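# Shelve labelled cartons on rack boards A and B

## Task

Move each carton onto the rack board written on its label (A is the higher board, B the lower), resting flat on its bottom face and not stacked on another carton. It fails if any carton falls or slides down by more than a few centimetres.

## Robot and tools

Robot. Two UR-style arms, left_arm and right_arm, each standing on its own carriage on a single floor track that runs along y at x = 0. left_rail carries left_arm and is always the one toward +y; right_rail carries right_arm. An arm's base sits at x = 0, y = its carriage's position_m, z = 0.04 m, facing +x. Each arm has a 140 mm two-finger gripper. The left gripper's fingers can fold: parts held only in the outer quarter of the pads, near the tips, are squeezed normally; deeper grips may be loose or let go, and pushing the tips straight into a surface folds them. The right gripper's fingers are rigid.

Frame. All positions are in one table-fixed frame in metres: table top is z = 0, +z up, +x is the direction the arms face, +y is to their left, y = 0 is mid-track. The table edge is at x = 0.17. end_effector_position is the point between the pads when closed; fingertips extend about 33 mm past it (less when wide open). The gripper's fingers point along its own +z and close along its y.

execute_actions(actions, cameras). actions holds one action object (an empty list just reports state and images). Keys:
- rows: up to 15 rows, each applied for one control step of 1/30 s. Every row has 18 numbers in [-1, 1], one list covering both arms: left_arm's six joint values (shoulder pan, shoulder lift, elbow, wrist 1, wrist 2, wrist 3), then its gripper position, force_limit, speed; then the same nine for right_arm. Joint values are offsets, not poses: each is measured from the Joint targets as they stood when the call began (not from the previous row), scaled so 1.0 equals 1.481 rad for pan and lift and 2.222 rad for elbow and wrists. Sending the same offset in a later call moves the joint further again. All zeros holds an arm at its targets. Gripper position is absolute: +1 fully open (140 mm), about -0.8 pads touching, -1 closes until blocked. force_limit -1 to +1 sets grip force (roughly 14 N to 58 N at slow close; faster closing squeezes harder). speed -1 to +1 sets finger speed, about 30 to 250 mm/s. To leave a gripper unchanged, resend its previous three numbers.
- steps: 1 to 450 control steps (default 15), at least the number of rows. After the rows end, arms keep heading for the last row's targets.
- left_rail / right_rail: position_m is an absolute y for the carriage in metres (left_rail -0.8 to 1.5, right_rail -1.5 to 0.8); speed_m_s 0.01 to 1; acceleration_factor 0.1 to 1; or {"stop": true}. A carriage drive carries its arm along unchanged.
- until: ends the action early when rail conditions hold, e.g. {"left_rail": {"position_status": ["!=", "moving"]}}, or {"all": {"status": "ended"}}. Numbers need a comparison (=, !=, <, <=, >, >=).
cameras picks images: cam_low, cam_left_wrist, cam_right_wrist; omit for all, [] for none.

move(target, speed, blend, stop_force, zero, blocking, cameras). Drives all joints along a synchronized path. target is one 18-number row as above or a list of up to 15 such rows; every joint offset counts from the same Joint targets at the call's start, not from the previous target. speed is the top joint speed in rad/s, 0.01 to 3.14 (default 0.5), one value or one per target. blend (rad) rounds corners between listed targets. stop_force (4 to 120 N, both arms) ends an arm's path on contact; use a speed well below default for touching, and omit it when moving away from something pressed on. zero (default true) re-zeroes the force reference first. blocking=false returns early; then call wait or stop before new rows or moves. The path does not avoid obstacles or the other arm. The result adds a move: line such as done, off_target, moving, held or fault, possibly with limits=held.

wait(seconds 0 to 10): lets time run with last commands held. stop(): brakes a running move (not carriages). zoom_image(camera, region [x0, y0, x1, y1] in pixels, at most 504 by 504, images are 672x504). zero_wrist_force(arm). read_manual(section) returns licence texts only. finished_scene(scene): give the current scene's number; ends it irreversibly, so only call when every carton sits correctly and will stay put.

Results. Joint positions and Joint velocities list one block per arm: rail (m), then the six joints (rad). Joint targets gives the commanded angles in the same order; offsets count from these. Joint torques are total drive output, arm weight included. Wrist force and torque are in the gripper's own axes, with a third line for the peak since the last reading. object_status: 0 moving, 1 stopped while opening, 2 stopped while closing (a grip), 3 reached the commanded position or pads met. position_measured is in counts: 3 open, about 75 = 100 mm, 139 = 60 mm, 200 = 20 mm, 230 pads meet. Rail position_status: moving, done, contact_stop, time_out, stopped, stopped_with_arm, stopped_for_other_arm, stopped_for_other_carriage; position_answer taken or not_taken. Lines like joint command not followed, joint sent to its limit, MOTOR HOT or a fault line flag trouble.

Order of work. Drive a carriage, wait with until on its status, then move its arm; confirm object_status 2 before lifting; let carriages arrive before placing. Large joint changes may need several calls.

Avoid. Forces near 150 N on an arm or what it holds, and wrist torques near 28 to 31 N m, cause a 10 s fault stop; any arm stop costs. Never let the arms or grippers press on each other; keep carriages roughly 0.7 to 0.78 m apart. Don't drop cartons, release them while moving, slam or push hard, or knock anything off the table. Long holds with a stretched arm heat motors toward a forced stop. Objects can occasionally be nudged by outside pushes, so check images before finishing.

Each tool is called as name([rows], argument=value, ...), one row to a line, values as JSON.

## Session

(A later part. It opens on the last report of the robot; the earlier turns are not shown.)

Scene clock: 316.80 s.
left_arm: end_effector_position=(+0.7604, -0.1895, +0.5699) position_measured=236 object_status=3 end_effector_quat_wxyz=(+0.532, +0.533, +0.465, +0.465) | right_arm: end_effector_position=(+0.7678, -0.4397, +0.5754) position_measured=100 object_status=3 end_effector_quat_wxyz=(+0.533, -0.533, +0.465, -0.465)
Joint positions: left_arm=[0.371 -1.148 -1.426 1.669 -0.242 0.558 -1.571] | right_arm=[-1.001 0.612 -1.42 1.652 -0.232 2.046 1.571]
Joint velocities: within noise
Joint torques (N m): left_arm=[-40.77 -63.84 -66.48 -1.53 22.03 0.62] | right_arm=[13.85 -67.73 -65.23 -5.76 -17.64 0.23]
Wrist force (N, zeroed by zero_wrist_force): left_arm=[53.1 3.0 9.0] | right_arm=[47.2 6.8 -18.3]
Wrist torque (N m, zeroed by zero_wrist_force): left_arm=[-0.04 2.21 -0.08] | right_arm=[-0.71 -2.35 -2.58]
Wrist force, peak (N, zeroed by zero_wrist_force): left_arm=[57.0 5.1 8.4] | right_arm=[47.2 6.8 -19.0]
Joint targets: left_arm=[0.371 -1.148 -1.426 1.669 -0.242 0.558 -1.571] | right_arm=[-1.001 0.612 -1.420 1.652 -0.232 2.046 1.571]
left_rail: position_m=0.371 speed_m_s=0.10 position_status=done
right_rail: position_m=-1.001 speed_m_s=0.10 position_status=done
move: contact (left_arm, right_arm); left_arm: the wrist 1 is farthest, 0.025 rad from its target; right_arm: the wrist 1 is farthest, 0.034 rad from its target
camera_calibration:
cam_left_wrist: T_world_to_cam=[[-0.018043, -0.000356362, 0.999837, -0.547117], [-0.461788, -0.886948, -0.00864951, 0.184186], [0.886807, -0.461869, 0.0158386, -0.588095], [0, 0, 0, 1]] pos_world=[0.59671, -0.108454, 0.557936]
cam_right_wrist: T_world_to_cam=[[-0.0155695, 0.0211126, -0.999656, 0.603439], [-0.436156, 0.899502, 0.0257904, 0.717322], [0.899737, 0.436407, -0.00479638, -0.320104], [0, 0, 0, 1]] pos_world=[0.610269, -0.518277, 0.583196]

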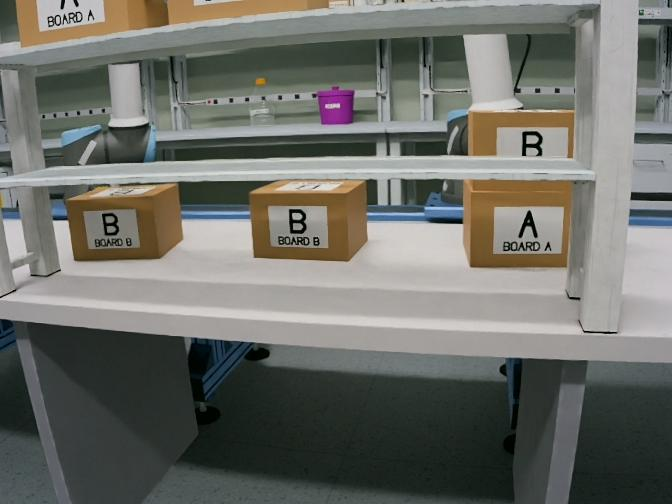

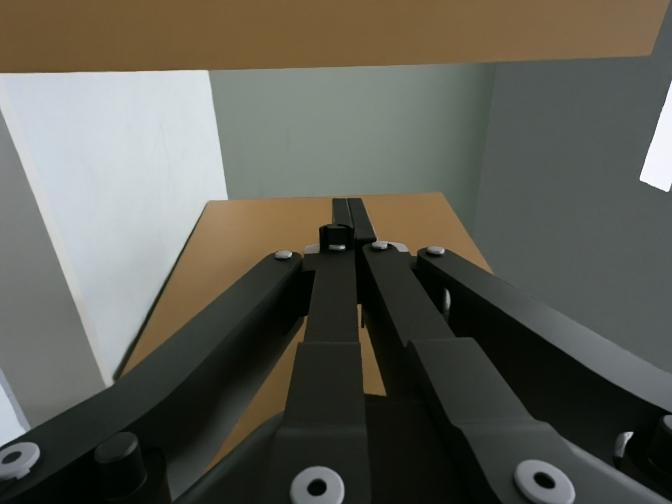

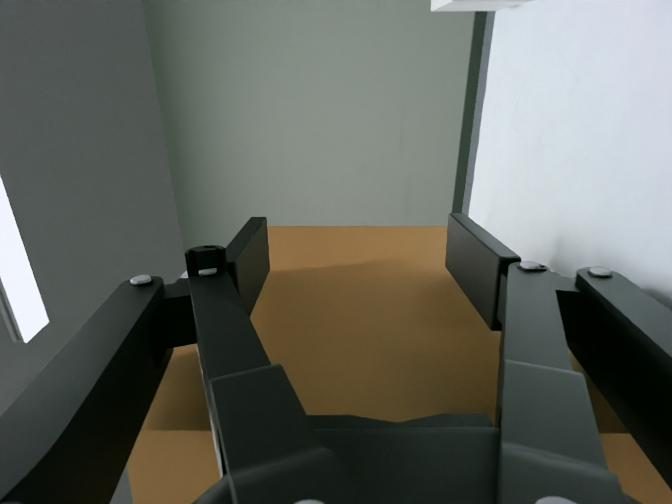

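execute_actions([
  {"left_rail":{"position_m":0.397,"speed_m_s":0.04},"right_rail":{"position_m":-1.027,"speed_m_s":0.04},"steps":150,"until":{"all":{"status":"ended"}}},
], cameras=[])

move([
  [-0.1833,-0.1114,0.0565,0.0173,-0.1203,0,-1,1,1,0.1227,-0.1112,0.0614,0.0127,0.0804,0,0.23,1,1],
  [-0.4018,-0.1485,0.1437,-0.0452,-0.2660,0,-1,1,1,0.2955,-0.1509,0.1504,-0.0498,0.1956,0,0.23,1,1],
], speed=0.4, cameras=["cam_low"])

execute_actions([
  {"left_rail":{"position_m":1.21,"speed_m_s":0.4},"right_rail":{"position_m":-0.265,"speed_m_s":0.4},"steps":250,"until":{"all":{"status":"ended"}}},
], cameras=[])

move(target=[0,0.2250,0.1200,-0.2699,0,0,-1,1,1,0,0.2246,0.1198,-0.2696,0,0,0.23,1,1], speed=0.4)

zero_wrist_force(arm="left_arm")

zero_wrist_force(arm="right_arm")

Scene clock: 330.20 s.
left_arm: end_effector_position=(+0.7604, -0.1637, +0.5699) position_measured=236 object_status=3 end_effector_quat_wxyz=(+0.532, +0.533, +0.465, +0.465) | right_arm: end_effector_position=(+0.7678, -0.4657, +0.5754) position_measured=100 object_status=3 end_effector_quat_wxyz=(+0.533, -0.533, +0.465, -0.465)
Joint positions: left_arm=[0.397 -1.148 -1.426 1.669 -0.242 0.558 -1.571] | right_arm=[-1.027 0.612 -1.42 1.652 -0.232 2.046 1.571]
Joint velocities: within noise
Joint torques (N m): left_arm=[11.44 -63.48 -46.08 -2.13 -1.87 0.6] | right_arm=[-0.49 -67.67 -35.76 -0.13 2.89 0.42]
Wrist force (N, zeroed by zero_wrist_force): left_arm=[0.0 0.2 0.0] | right_arm=[2.1 1.5 -7.2]
Wrist torque (N m, zeroed by zero_wrist_force): left_arm=[0.04 0.01 -0.01] | right_arm=[0.31 -0.57 -0.04]
Wrist force, peak (N, zeroed by zero_wrist_force): left_arm=[53.7 3.6 9.3] | right_arm=[47.4 7.1 -18.1]
Joint targets: left_arm=[0.397 -1.148 -1.426 1.669 -0.242 0.558 -1.571] | right_arm=[-1.027 0.612 -1.420 1.652 -0.232 2.046 1.571]
Tool commands: left_gripper/position=-1.0 left_gripper/force_limit=+1.0 left_gripper/speed=+1.0 right_gripper/position=+0.23 right_gripper/force_limit=+1.0 right_gripper/speed=+1.0
left_rail: position_m=0.397 speed_m_s=0.04 position_status=done
right_rail: position_m=-1.027 speed_m_s=0.04 position_status=done
No camera images: "cameras" was empty.

Scene clock: 332.37 s.
left_arm: end_effector_position=(+0.4247, -0.1652, +0.5203) position_measured=236 object_status=3 end_effector_quat_wxyz=(+0.534, +0.533, +0.464, +0.464) | right_arm: end_effector_position=(+0.4320, -0.4647, +0.5201) position_measured=100 object_status=3 end_effector_quat_wxyz=(+0.534, -0.533, +0.464, -0.464)
Joint positions: left_arm=[0.397 -1.743 -1.646 1.988 -0.342 -0.033 -1.571] | right_arm=[-1.027 1.05 -1.644 1.986 -0.343 2.481 1.571]
Joint velocities: within noise
Joint torques (N m): left_arm=[-17.75 -60.43 -35.66 -2.39 -2.6 0.06] | right_arm=[9.92 -52.27 -33.2 -5.68 3.74 0.49]
Wrist force (N, zeroed by zero_wrist_force): left_arm=[0.4 0.1 -0.1] | right_arm=[3.0 1.7 -7.7]
Wrist torque (N m, zeroed by zero_wrist_force): left_arm=[0.03 -0.08 -0.03] | right_arm=[0.35 -0.69 0.02]
Wrist force, peak (N, zeroed by zero_wrist_force): left_arm=[2.6 -0.5 2.8] | right_arm=[2.9 2.8 -10.1]
Joint targets: left_arm=[0.397 -1.743 -1.646 1.988 -0.342 -0.033 -1.571] | right_arm=[-1.027 1.050 -1.644 1.986 -0.343 2.481 1.571]
left_rail: position_m=0.397 speed_m_s=0.04 position_status=done
right_rail: position_m=-1.027 speed_m_s=0.04 position_status=done
move: done
Images, in order (width x height): cam_low 672x504.

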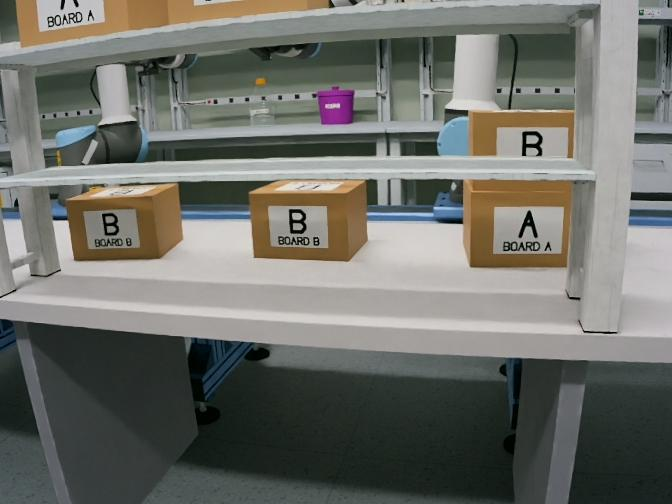

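Scene clock: 335.87 s.
left_arm: end_effector_position=(+0.4246, +0.6477, +0.5203) position_measured=236 object_status=3 end_effector_quat_wxyz=(+0.534, +0.533, +0.464, +0.464) end_effector_velocity=(+0.000, +0.001, -0.001) end_effector_angular_velocity=(+0.001, +0.000, +0.000) | right_arm: end_effector_position=(+0.4319, +0.2973, +0.5201) position_measured=100 object_status=3 end_effector_quat_wxyz=(+0.534, -0.533, +0.464, -0.464)
Joint positions: left_arm=[1.21 -1.743 -1.646 1.988 -0.342 -0.033 -1.571] | right_arm=[-0.265 1.05 -1.644 1.986 -0.343 2.481 1.571]
Joint velocities: left_arm=[0.001 0.001 0.001 0 0 0 0] | right_arm=[within noise]
Joint torques (N m): left_arm=[-7.79 -41.41 -40.58 1.33 -1.35 0.45] | right_arm=[4.22 -34.47 -42.5 -4.97 1.23 0.39]
Wrist force (N, zeroed by zero_wrist_force): left_arm=[0.2 -0.1 0.1] | right_arm=[2.9 2.0 -7.5]
Wrist torque (N m, zeroed by zero_wrist_force): left_arm=[-0.01 -0.06 -0.02] | right_arm=[0.40 -0.66 0.02]
Wrist force, peak (N, zeroed by zero_wrist_force): left_arm=[0.9 -0.1 -0.1] | right_arm=[4.4 2.0 -8.1]
Joint targets: left_arm=[1.210 -1.743 -1.646 1.988 -0.342 -0.033 -1.571] | right_arm=[-0.265 1.050 -1.644 1.986 -0.343 2.481 1.571]
Tool commands: left_gripper/position=-1.0 left_gripper/force_limit=+1.0 left_gripper/speed=+1.0 right_gripper/position=+0.23 right_gripper/force_limit=+1.0 right_gripper/speed=+1.0
left_rail: position_m=1.210 speed_m_s=0.40 position_status=done
right_rail: position_m=-0.265 speed_m_s=0.40 position_status=done
No camera images: "cameras" was empty.

Scene clock: 337.97 s.
left_arm: end_effector_position=(+0.4246, +0.6476, +0.2312) position_measured=236 object_status=3 end_effector_quat_wxyz=(+0.534, +0.534, +0.464, +0.464) | right_arm: end_effector_position=(+0.4320, +0.2974, +0.2312) position_measured=100 object_status=3 end_effector_quat_wxyz=(+0.534, -0.533, +0.464, -0.464)
Joint positions: left_arm=[1.21 -1.743 -1.313 2.254 -0.942 -0.033 -1.571] | right_arm=[-0.265 1.05 -1.311 2.252 -0.942 2.481 1.571]
Joint velocities: within noise
Joint torques (N m): left_arm=[-4.45 -31.41 -17.17 -1.85 -0.62 0.46] | right_arm=[2.11 -39.19 -17.88 -5.35 -0.06 0.46]
Wrist force (N, zeroed by zero_wrist_force): left_arm=[-0.1 -0.2 0.1] | right_arm=[2.3 2.0 -7.4]
Wrist torque (N m, zeroed by zero_wrist_force): left_arm=[-0.03 0.02 -0.01] | right_arm=[0.40 -0.54 -0.02]
Wrist force, peak (N, zeroed by zero_wrist_force): left_arm=[1.0 2.2 0.3] | right_arm=[2.5 3.8 -8.3]
Joint targets: left_arm=[1.210 -1.743 -1.313 2.255 -0.942 -0.033 -1.571] | right_arm=[-0.265 1.050 -1.311 2.252 -0.942 2.481 1.571]
left_rail: position_m=1.210 speed_m_s=0.40 position_status=done
right_rail: position_m=-0.265 speed_m_s=0.40 position_status=done
move: done
camera_calibration:
cam_left_wrist: T_world_to_cam=[[-0.0182915, 0.000529964, 0.999833, -0.21481], [-0.465448, -0.885039, -0.00804602, 0.768749], [0.884886, -0.465517, 0.0164353, 0.10474], [0, 0, 0, 1]] pos_world=[0.261201, 0.729245, 0.219238]
cam_right_wrist: T_world_to_cam=[[-0.0156317, 0.0212866, -0.999651, 0.238561], [-0.43897, 0.898126, 0.0259889, -0.0816931], [0.898366, 0.439223, -0.00469507, -0.341612], [0, 0, 0, 1]] pos_world=[0.274761, 0.218337, 0.238997]

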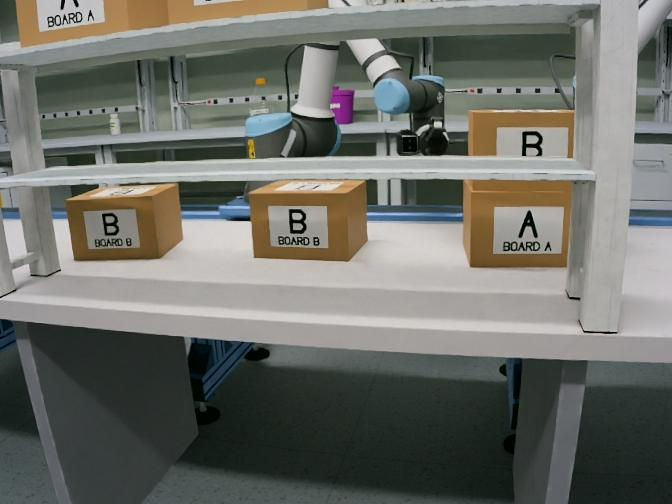

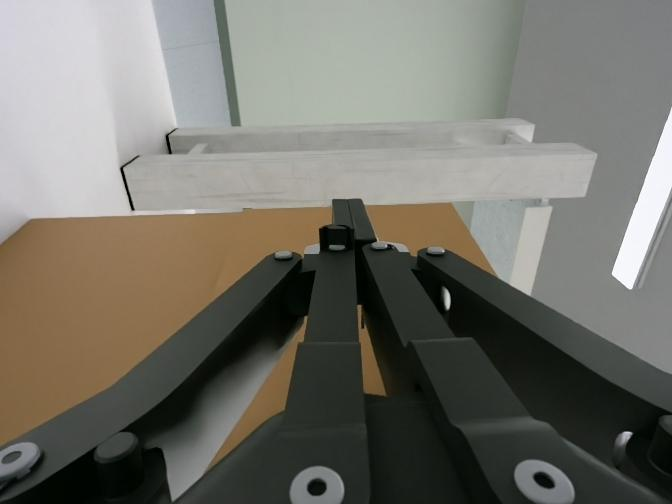

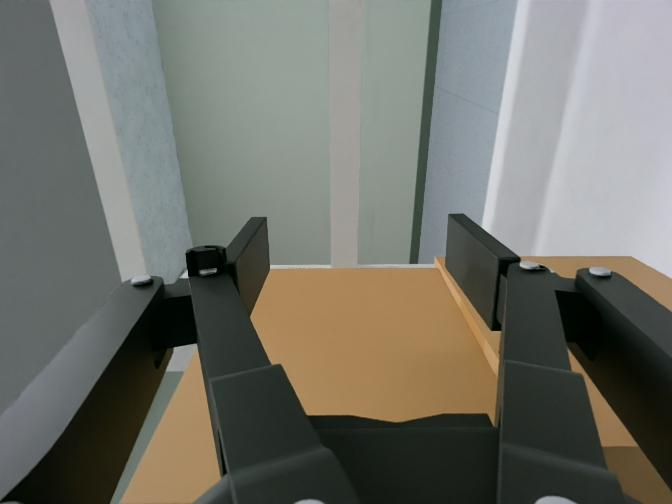

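Wrist force sensor zeroed.

Wrist force sensor zeroed.

execute_actions([
  {"left_rail":{"position_m":1.19,"speed_m_s":0.04},"right_rail":{"position_m":-0.23,"speed_m_s":0.04},"steps":150,"until":{"all":{"status":"ended"}}},
], cameras=["cam_left_wrist","cam_right_wrist"])

execute_actions([
  {"left_rail":{"position_m":1.184,"speed_m_s":0.03},"right_rail":{"position_m":-0.225,"speed_m_s":0.03},"steps":150,"until":{"all":{"status":"ended"}}},
], cameras=["cam_left_wrist","cam_right_wrist"])

Scene clock: 345.30 s.
left_arm: end_effector_position=(+0.4246, +0.6275, +0.2312) position_measured=236 object_status=3 end_effector_quat_wxyz=(+0.534, +0.534, +0.464, +0.464) | right_arm: end_effector_position=(+0.4320, +0.3324, +0.2311) position_measured=100 object_status=3 end_effector_quat_wxyz=(+0.534, -0.533, +0.464, -0.464)
Joint positions: left_arm=[1.19 -1.743 -1.313 2.255 -0.942 -0.033 -1.571] | right_arm=[-0.23 1.05 -1.311 2.252 -0.942 2.481 1.571]
Joint velocities: within noise
Joint torques (N m): left_arm=[-1.8 -37.69 -23.66 -0.82 1.92 0.26] | right_arm=[-4.65 -42.71 -24.27 -3.79 -2.35 0.36]
Wrist force (N, zeroed by zero_wrist_force): left_arm=[0.4 0.0 0.1] | right_arm=[-0.2 -0.1 -0.4]
Wrist torque (N m, zeroed by zero_wrist_force): left_arm=[0.00 -0.08 0.00] | right_arm=[-0.02 0.04 0.00]
Wrist force, peak (N, zeroed by zero_wrist_force): left_arm=[1.1 0.3 -0.2] | right_arm=[-1.1 -0.1 -0.2]
Joint targets: left_arm=[1.190 -1.743 -1.313 2.255 -0.942 -0.033 -1.571] | right_arm=[-0.230 1.050 -1.311 2.252 -0.942 2.481 1.571]
Tool commands: left_gripper/position=-1.0 left_gripper/force_limit=+1.0 left_gripper/speed=+1.0 right_gripper/position=+0.23 right_gripper/force_limit=+1.0 right_gripper/speed=+1.0
left_rail: position_m=1.190 speed_m_s=0.04 position_status=done
right_rail: position_m=-0.230 speed_m_s=0.04 position_status=done
camera_calibration:
cam_left_wrist: T_world_to_cam=[[-0.0182918, 0.000529386, 0.999833, -0.214698], [-0.465448, -0.885039, -0.00804668, 0.751048], [0.884886, -0.465517, 0.0164353, 0.095431], [0, 0, 0, 1]] pos_world=[0.261201, 0.709245, 0.219138]
cam_right_wrist: T_world_to_cam=[[-0.0156336, 0.0212846, -0.999651, 0.237715], [-0.439051, 0.898086, 0.0259884, -0.113137], [0.898326, 0.439304, -0.00469532, -0.356905], [0, 0, 0, 1]] pos_world=[0.274661, 0.253337, 0.238897]
Images, in order (width x height): cam_left_wrist 672x504, cam_right_wrist 672x504.

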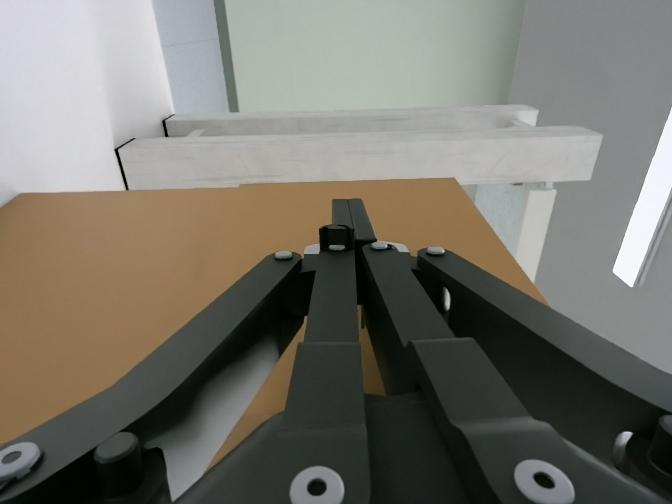

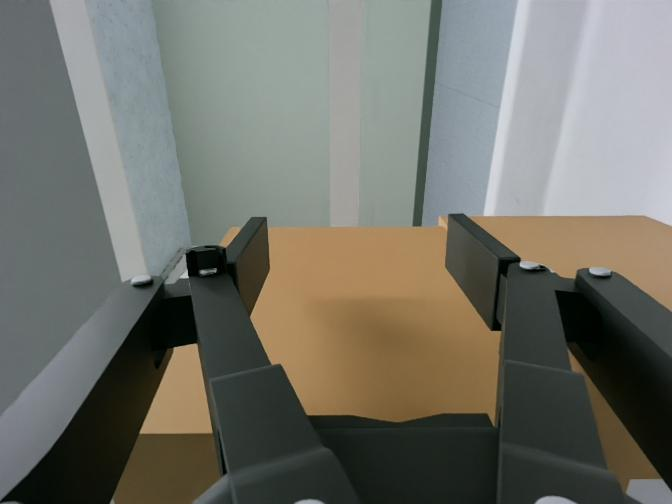

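Scene clock: 345.83 s.
left_arm: end_effector_position=(+0.4246, +0.6215, +0.2312) position_measured=236 object_status=3 end_effector_quat_wxyz=(+0.534, +0.534, +0.464, +0.464) | right_arm: end_effector_position=(+0.4320, +0.3375, +0.2311) position_measured=100 object_status=3 end_effector_quat_wxyz=(+0.534, -0.533, +0.464, -0.464)
Joint positions: left_arm=[1.184 -1.743 -1.313 2.255 -0.942 -0.033 -1.571] | right_arm=[-0.225 1.05 -1.311 2.252 -0.942 2.481 1.571]
Joint velocities: within noise
Joint torques (N m): left_arm=[5.04 -38.55 -24.39 -0.36 1.97 0.07] | right_arm=[-6.43 -43.53 -25.38 -3.5 -2.42 0.55]
Wrist force (N, zeroed by zero_wrist_force): left_arm=[1.2 -0.4 -1.3] | right_arm=[-0.4 0.0 -0.3]
Wrist torque (N m, zeroed by zero_wrist_force): left_arm=[-0.03 0.00 0.00] | right_arm=[0.00 0.10 0.00]
Wrist force, peak (N, zeroed by zero_wrist_force): left_arm=[1.4 -0.2 -1.6] | right_arm=[-0.9 0.1 -0.2]
Joint targets: left_arm=[1.184 -1.743 -1.313 2.255 -0.942 -0.033 -1.571] | right_arm=[-0.225 1.050 -1.311 2.252 -0.942 2.481 1.571]
Tool commands: left_gripper/position=-1.0 left_gripper/force_limit=+1.0 left_gripper/speed=+1.0 right_gripper/position=+0.23 right_gripper/force_limit=+1.0 right_gripper/speed=+1.0
left_rail: position_m=1.184 speed_m_s=0.03 position_status=done
right_rail: position_m=-0.225 speed_m_s=0.03 position_status=done
camera_calibration:
cam_left_wrist: T_world_to_cam=[[-0.0182918, 0.000529386, 0.999833, -0.214695], [-0.465448, -0.885039, -0.00804668, 0.745649], [0.884886, -0.465517, 0.0164353, 0.0925913], [0, 0, 0, 1]] pos_world=[0.261201, 0.703145, 0.219138]
cam_right_wrist: T_world_to_cam=[[-0.0156336, 0.0212846, -0.999651, 0.237609], [-0.439051, 0.898086, 0.0259884, -0.117627], [0.898326, 0.439304, -0.00469532, -0.359102], [0, 0, 0, 1]] pos_world=[0.274661, 0.258337, 0.238897]
Images, in order (width x height): cam_left_wrist 672x504, cam_right_wrist 672x504.

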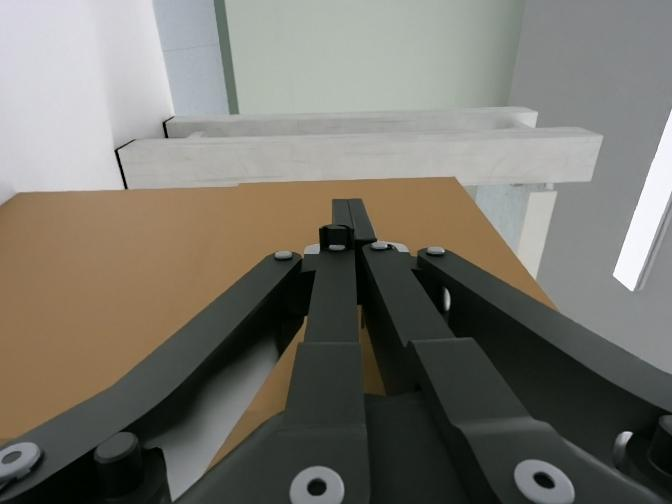

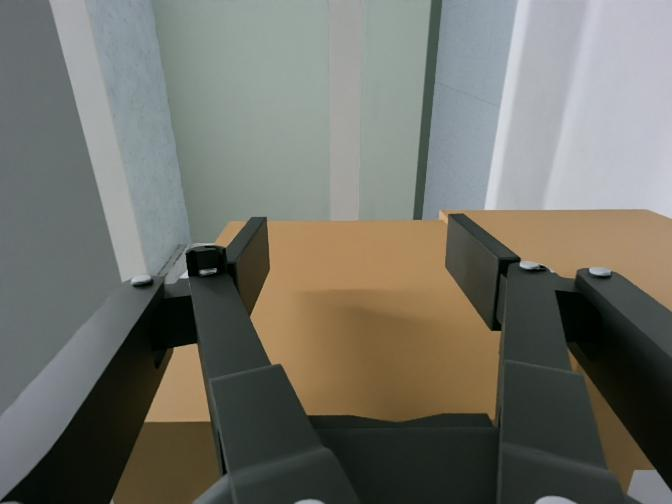

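execute_actions([
  {"right_rail":{"position_m":-0.218,"speed_m_s":0.03},"steps":150,"until":{"all":{"status":"ended"}}},
], cameras=["cam_right_wrist"])

execute_actions([
  {"right_rail":{"position_m":-0.215,"speed_m_s":0.03},"left_rail":{"position_m":1.182,"speed_m_s":0.03},"steps":150,"until":{"all":{"status":"ended"}}},
], cameras=[])

Scene clock: 351.53 s.
left_arm: end_effector_position=(+0.4246, +0.6216, +0.2312) position_measured=236 object_status=3 end_effector_quat_wxyz=(+0.534, +0.534, +0.464, +0.464) | right_arm: end_effector_position=(+0.4320, +0.3443, +0.2311) position_measured=100 object_status=3 end_effector_quat_wxyz=(+0.534, -0.533, +0.464, -0.464) end_effector_velocity=(-0.001, +0.002, +0.000) end_effector_angular_velocity=(+0.000, +0.000, +0.003)
Joint positions: left_arm=[1.184 -1.743 -1.313 2.255 -0.942 -0.033 -1.571] | right_arm=[-0.218 1.05 -1.311 2.252 -0.942 2.481 1.571]
Joint velocities: left_arm=[within noise] | right_arm=[0.001 0.002 0 0 0 -0.001 0]
Joint torques (N m): left_arm=[6.28 -52.91 -29.1 1.33 2.02 0.15] | right_arm=[-12 -54.13 -30.85 -1.9 -2.12 0.2]
Wrist force (N, zeroed by zero_wrist_force): left_arm=[0.9 0.4 -0.6] | right_arm=[-0.4 0.0 -0.2]
Wrist torque (N m, zeroed by zero_wrist_force): left_arm=[0.09 -0.04 0.00] | right_arm=[0.00 0.10 0.00]
Wrist force, peak (N, zeroed by zero_wrist_force): left_arm=[1.6 0.6 -1.3] | right_arm=[1.0 0.2 -0.6]
Joint targets: left_arm=[1.184 -1.743 -1.313 2.255 -0.942 -0.033 -1.571] | right_arm=[-0.218 1.050 -1.311 2.252 -0.942 2.481 1.571]
Tool commands: left_gripper/position=-1.0 left_gripper/force_limit=+1.0 left_gripper/speed=+1.0 right_gripper/position=+0.23 right_gripper/force_limit=+1.0 right_gripper/speed=+1.0
left_rail: position_m=1.184 speed_m_s=0.03 position_status=done
right_rail: position_m=-0.218 speed_m_s=0.03 position_status=done
camera_calibration:
cam_right_wrist: T_world_to_cam=[[-0.0156336, 0.0212846, -0.999651, 0.237462], [-0.439051, 0.898086, 0.0259884, -0.123824], [0.898326, 0.439304, -0.00469532, -0.362133], [0, 0, 0, 1]] pos_world=[0.274661, 0.265237, 0.238897]
Images, in order (width x height): cam_right_wrist 672x504.

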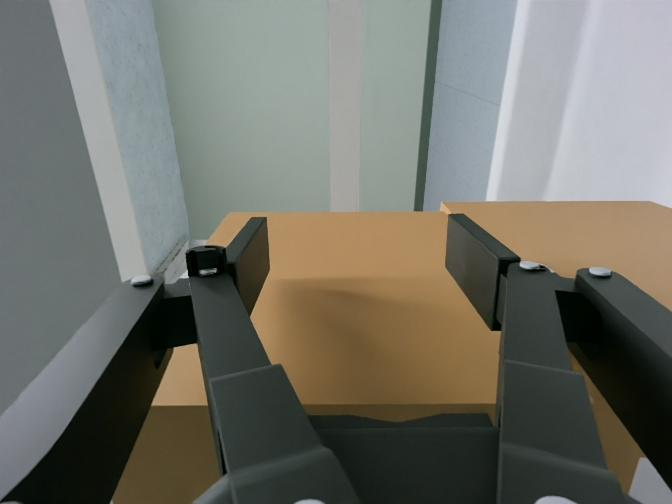

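Scene clock: 352.07 s.
left_arm: end_effector_position=(+0.4246, +0.6196, +0.2312) position_measured=236 object_status=3 end_effector_quat_wxyz=(+0.534, +0.534, +0.464, +0.464) | right_arm: end_effector_position=(+0.4320, +0.3475, +0.2311) position_measured=100 object_status=3 end_effector_quat_wxyz=(+0.534, -0.533, +0.464, -0.464)
Joint positions: left_arm=[1.182 -1.743 -1.313 2.255 -0.942 -0.033 -1.571] | right_arm=[-0.215 1.05 -1.311 2.252 -0.942 2.481 1.571]
Joint velocities: within noise
Joint torques (N m): left_arm=[9 -55.28 -30.26 1.1 1.66 0.22] | right_arm=[-13.38 -57.06 -31.37 -1.72 -2.37 0.67]
Wrist force (N, zeroed by zero_wrist_force): left_arm=[1.5 -0.4 -1.8] | right_arm=[0.0 0.1 -0.1]
Wrist torque (N m, zeroed by zero_wrist_force): left_arm=[0.00 0.01 -0.01] | right_arm=[0.02 0.01 0.00]
Wrist force, peak (N, zeroed by zero_wrist_force): left_arm=[1.9 0.1 -1.6] | right_arm=[-1.0 0.1 -0.2]
Joint targets: left_arm=[1.182 -1.743 -1.313 2.255 -0.942 -0.033 -1.571] | right_arm=[-0.215 1.050 -1.311 2.252 -0.942 2.481 1.571]
Tool commands: left_gripper/position=-1.0 left_gripper/force_limit=+1.0 left_gripper/speed=+1.0 right_gripper/position=+0.23 right_gripper/force_limit=+1.0 right_gripper/speed=+1.0
left_rail: position_m=1.182 speed_m_s=0.03 position_status=done
right_rail: position_m=-0.215 speed_m_s=0.03 position_status=done
No camera images: "cameras" was empty.

execute_actions([
  {"right_rail":{"position_m":-0.210,"speed_m_s":0.03},"steps":150,"until":{"all":{"status":"ended"}}},
], cameras=["cam_right_wrist","cam_left_wrist"])

Scene clock: 357.13 s.
left_arm: end_effector_position=(+0.4246, +0.6196, +0.2312) position_measured=236 object_status=3 end_effector_quat_wxyz=(+0.534, +0.534, +0.464, +0.464) | right_arm: end_effector_position=(+0.4320, +0.3524, +0.2311) position_measured=100 object_status=3 end_effector_quat_wxyz=(+0.534, -0.533, +0.464, -0.464) end_effector_velocity=(+0.000, +0.000, +0.001) end_effector_angular_velocity=(+0.001, +0.000, +0.000)
Joint positions: left_arm=[1.182 -1.743 -1.313 2.255 -0.942 -0.033 -1.571] | right_arm=[-0.21 1.05 -1.311 2.252 -0.942 2.481 1.571]
Joint velocities: left_arm=[within noise] | right_arm=[0.001 0 -0.001 0 0 0 0]
Joint torques (N m): left_arm=[12.23 -70.71 -33.52 1.61 1.66 0.11] | right_arm=[-12.85 -60.91 -32.42 -0.23 -2.3 0.52]
Wrist force (N, zeroed by zero_wrist_force): left_arm=[1.5 0.4 -0.9] | right_arm=[1.5 -1.0 -3.4]
Wrist torque (N m, zeroed by zero_wrist_force): left_arm=[0.02 -0.01 -0.01] | right_arm=[-0.16 -0.04 -0.01]
Wrist force, peak (N, zeroed by zero_wrist_force): left_arm=[1.7 0.5 -1.6] | right_arm=[1.5 -0.3 -3.7]
Joint targets: left_arm=[1.182 -1.743 -1.313 2.255 -0.942 -0.033 -1.571] | right_arm=[-0.210 1.050 -1.311 2.252 -0.942 2.481 1.571]
Tool commands: left_gripper/position=-1.0 left_gripper/force_limit=+1.0 left_gripper/speed=+1.0 right_gripper/position=+0.23 right_gripper/force_limit=+1.0 right_gripper/speed=+1.0
left_rail: position_m=1.182 speed_m_s=0.03 position_status=done
right_rail: position_m=-0.210 speed_m_s=0.03 position_status=done
camera_calibration:
cam_left_wrist: T_world_to_cam=[[-0.0182915, 0.000529964, 0.999833, -0.214695], [-0.465448, -0.885039, -0.00804602, 0.743967], [0.884886, -0.465517, 0.0164353, 0.0917069], [0, 0, 0, 1]] pos_world=[0.261201, 0.701245, 0.219138]
cam_right_wrist: T_world_to_cam=[[-0.0156317, 0.0212866, -0.999651, 0.237292], [-0.43897, 0.898126, 0.0259889, -0.130998], [0.898366, 0.439223, -0.00469507, -0.365726], [0, 0, 0, 1]] pos_world=[0.274761, 0.273237, 0.238897]
Images, in order (width x height): cam_left_wrist 672x504, cam_right_wrist 672x504.

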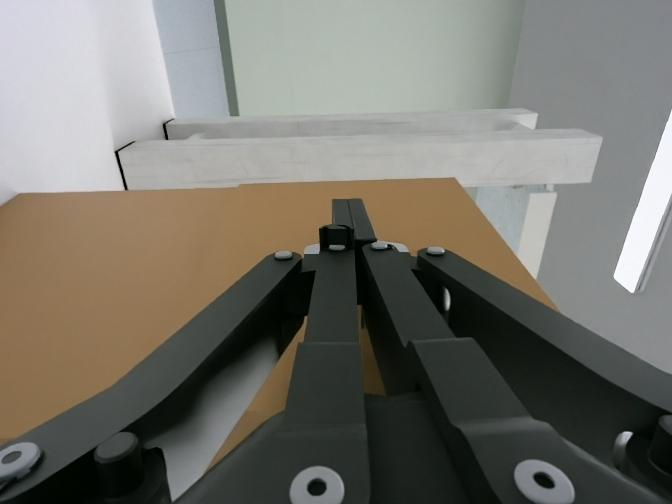

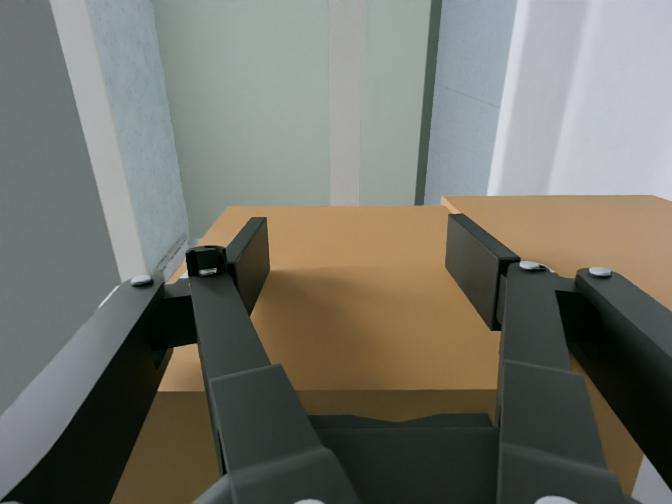

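execute_actions([
  {"right_rail":{"position_m":-0.2055,"speed_m_s":0.03},"left_rail":{"position_m":1.1775,"speed_m_s":0.03},"steps":150,"until":{"all":{"status":"ended"}}},
], cameras=[])

Scene clock: 361.50 s.
left_arm: end_effector_position=(+0.4246, +0.6152, +0.2312) position_measured=236 object_status=3 end_effector_quat_wxyz=(+0.534, +0.534, +0.464, +0.464) end_effector_velocity=(-0.001, -0.002, +0.001) end_effector_angular_velocity=(-0.002, +0.000, -0.003) | right_arm: end_effector_position=(+0.4320, +0.3568, +0.2311) position_measured=100 object_status=3 end_effector_quat_wxyz=(+0.534, -0.533, +0.464, -0.464) end_effector_velocity=(-0.001, +0.000, +0.000) end_effector_angular_velocity=(-0.002, +0.000, +0.000)
Joint positions: left_arm=[1.178 -1.743 -1.313 2.255 -0.942 -0.033 -1.571] | right_arm=[-0.206 1.05 -1.311 2.252 -0.942 2.481 1.571]
Joint velocities: left_arm=[-0.001 -0.001 -0.001 0 0 0.002 -0.001] | right_arm=[0.001 0.001 -0.001 0 0.001 0.001 -0.002]
Joint torques (N m): left_arm=[-3.24 -70.71 -38.57 -0.39 6.32 0.54] | right_arm=[-7.96 -55.52 -31.81 -0.82 -2.41 0.33]
Wrist force (N, zeroed by zero_wrist_force): left_arm=[26.3 3.8 -3.2] | right_arm=[28.2 -11.5 -17.7]
Wrist torque (N m, zeroed by zero_wrist_force): left_arm=[-0.02 1.00 -0.06] | right_arm=[-0.84 -1.03 -0.50]
Wrist force, peak (N, zeroed by zero_wrist_force): left_arm=[26.4 4.4 -2.4] | right_arm=[28.2 -11.5 -17.7]
Joint targets: left_arm=[1.177 -1.743 -1.313 2.255 -0.942 -0.033 -1.571] | right_arm=[-0.205 1.050 -1.311 2.252 -0.942 2.481 1.571]
Tool commands: left_gripper/position=-1.0 left_gripper/force_limit=+1.0 left_gripper/speed=+1.0 right_gripper/position=+0.23 right_gripper/force_limit=+1.0 right_gripper/speed=+1.0
left_rail: position_m=1.178 position_m_goal=1.177 speed_m_s=0.03 position_status=done
right_rail: position_m=-0.206 position_m_goal=-0.205 speed_m_s=0.03 position_status=done
No camera images: "cameras" was empty.

execute_actions([
  {"right_rail":{"position_m":-0.204,"speed_m_s":0.03},"left_rail":{"position_m":1.176,"speed_m_s":0.03},"steps":150,"until":{"all":{"status":"ended"}}},
], cameras=[])

move([
  [0,-0.0275,-0.0058,0.0244,0,0,-1,1,1,0,-0.0276,-0.0058,0.0245,0,0,0.23,1,1],
  [0,-0.0543,-0.0127,0.0489,0,0,-1,1,1,0,-0.0545,-0.0127,0.0491,0,0,0.23,1,1],
  [0,-0.0834,-0.0218,0.0780,0,0,-1,1,1,0,-0.0834,-0.0218,0.0780,0,0,0.23,1,1],
  [0,-0.1157,-0.0347,0.1118,0,0,-1,1,1,0,-0.1158,-0.0346,0.1118,0,0,0.23,1,1],
], speed=0.08, blend=0.015)

Scene clock: 379.53 s.
left_arm: end_effector_position=(+0.4246, +0.6136, +0.2312) position_measured=236 object_status=3 end_effector_quat_wxyz=(+0.534, +0.534, +0.464, +0.464) end_effector_velocity=(+0.000, +0.000, -0.001) end_effector_angular_velocity=(+0.000, +0.000, +0.001) | right_arm: end_effector_position=(+0.4320, +0.3583, +0.2311) position_measured=100 object_status=3 end_effector_quat_wxyz=(+0.534, -0.533, +0.464, -0.464)
Joint positions: left_arm=[1.176 -1.743 -1.313 2.255 -0.942 -0.033 -1.571] | right_arm=[-0.204 1.05 -1.311 2.253 -0.942 2.481 1.571]
Joint velocities: left_arm=[-0.001 0.001 0.001 0 -0.001 0 -0.001] | right_arm=[within noise]
Joint torques (N m): left_arm=[-23.89 -55 -45.12 -4.05 15.24 0.26] | right_arm=[-5.46 -34.4 -42.65 -6.91 -8.67 0.38]
Wrist force (N, zeroed by zero_wrist_force): left_arm=[47.4 7.7 -3.5] | right_arm=[52.2 -22.9 -29.1]
Wrist torque (N m, zeroed by zero_wrist_force): left_arm=[-0.22 1.78 -0.13] | right_arm=[-1.39 -1.79 -0.89]
Wrist force, peak (N, zeroed by zero_wrist_force): left_arm=[47.4 8.4 -2.9] | right_arm=[52.2 -22.9 -29.1]
Joint targets: left_arm=[1.176 -1.743 -1.313 2.255 -0.942 -0.033 -1.571] | right_arm=[-0.204 1.050 -1.311 2.252 -0.942 2.481 1.571]
Tool commands: left_gripper/position=-1.0 left_gripper/force_limit=+1.0 left_gripper/speed=+1.0 right_gripper/position=+0.23 right_gripper/force_limit=+1.0 right_gripper/speed=+1.0
left_rail: position_m=1.176 speed_m_s=0.03 position_status=done
right_rail: position_m=-0.204 speed_m_s=0.03 position_status=done
No camera images: "cameras" was empty.

Scene clock: 383.03 s.
left_arm: end_effector_position=(+0.4246, +0.6135, +0.3459) position_measured=236 object_status=3 end_effector_quat_wxyz=(+0.534, +0.534, +0.464, +0.464) | right_arm: end_effector_position=(+0.4319, +0.3583, +0.3461) position_measured=100 object_status=3 end_effector_quat_wxyz=(+0.534, -0.533, +0.464, -0.464)
Joint positions: left_arm=[1.176 -1.743 -1.484 2.177 -0.694 -0.033 -1.571] | right_arm=[-0.204 1.05 -1.483 2.176 -0.694 2.481 1.571]
Joint velocities: within noise
Joint torques (N m): left_arm=[-26.18 -66.56 -76.56 -0.94 15.17 0.41] | right_arm=[26.72 -61.71 -66.16 -3.86 -19.75 0.6]
Wrist force (N, zeroed by zero_wrist_force): left_arm=[45.5 -8.4 1.1] | right_arm=[44.6 10.1 -11.9]
Wrist torque (N m, zeroed by zero_wrist_force): left_arm=[0.24 1.82 0.09] | right_arm=[-0.37 -0.85 -0.28]
Wrist force, peak (N, zeroed by zero_wrist_force): left_arm=[51.0 -8.5 1.0] | right_arm=[52.5 -23.9 -29.2]
Joint targets: left_arm=[1.176 -1.743 -1.484 2.177 -0.694 -0.033 -1.571] | right_arm=[-0.204 1.050 -1.483 2.176 -0.693 2.481 1.571]
left_rail: position_m=1.176 speed_m_s=0.03 position_status=done
right_rail: position_m=-0.204 speed_m_s=0.03 position_status=done
move: done
camera_calibration:
cam_left_wrist: T_world_to_cam=[[-0.0182442, 0.00061805, 0.999833, -0.329546], [-0.46545, -0.885038, -0.00794611, 0.739459], [0.884886, -0.465518, 0.0164345, 0.0869813], [0, 0, 0, 1]] pos_world=[0.261201, 0.695145, 0.333938]
cam_right_wrist: T_world_to_cam=[[-0.0156336, 0.0212846, -0.999651, 0.352124], [-0.439051, 0.898086, 0.0259884, -0.139386], [0.898326, 0.439304, -0.00469532, -0.367743], [0, 0, 0, 1]] pos_world=[0.274661, 0.279237, 0.353897]

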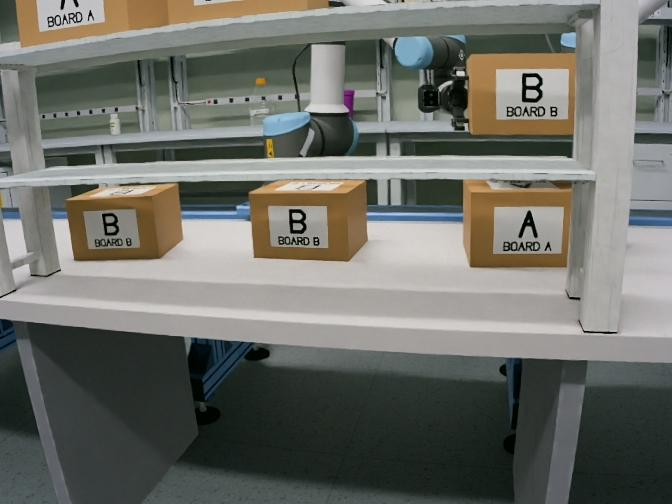

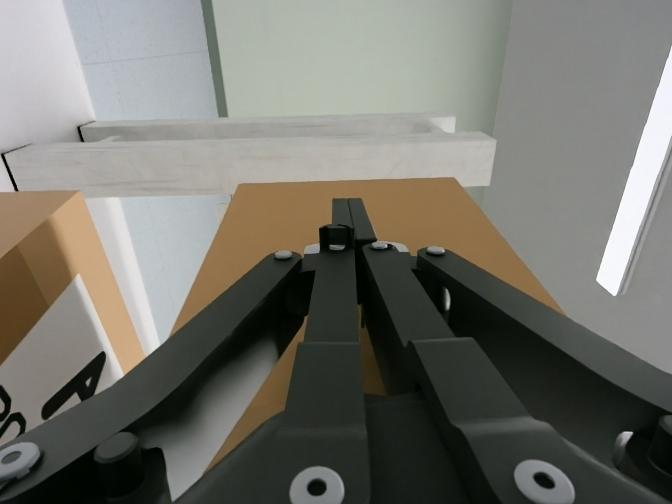

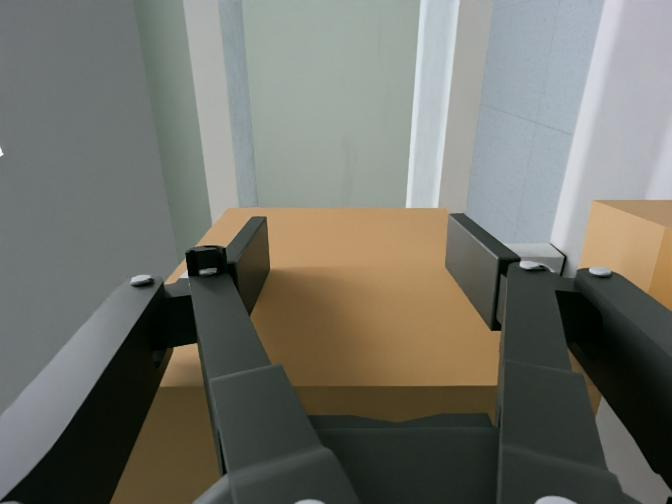

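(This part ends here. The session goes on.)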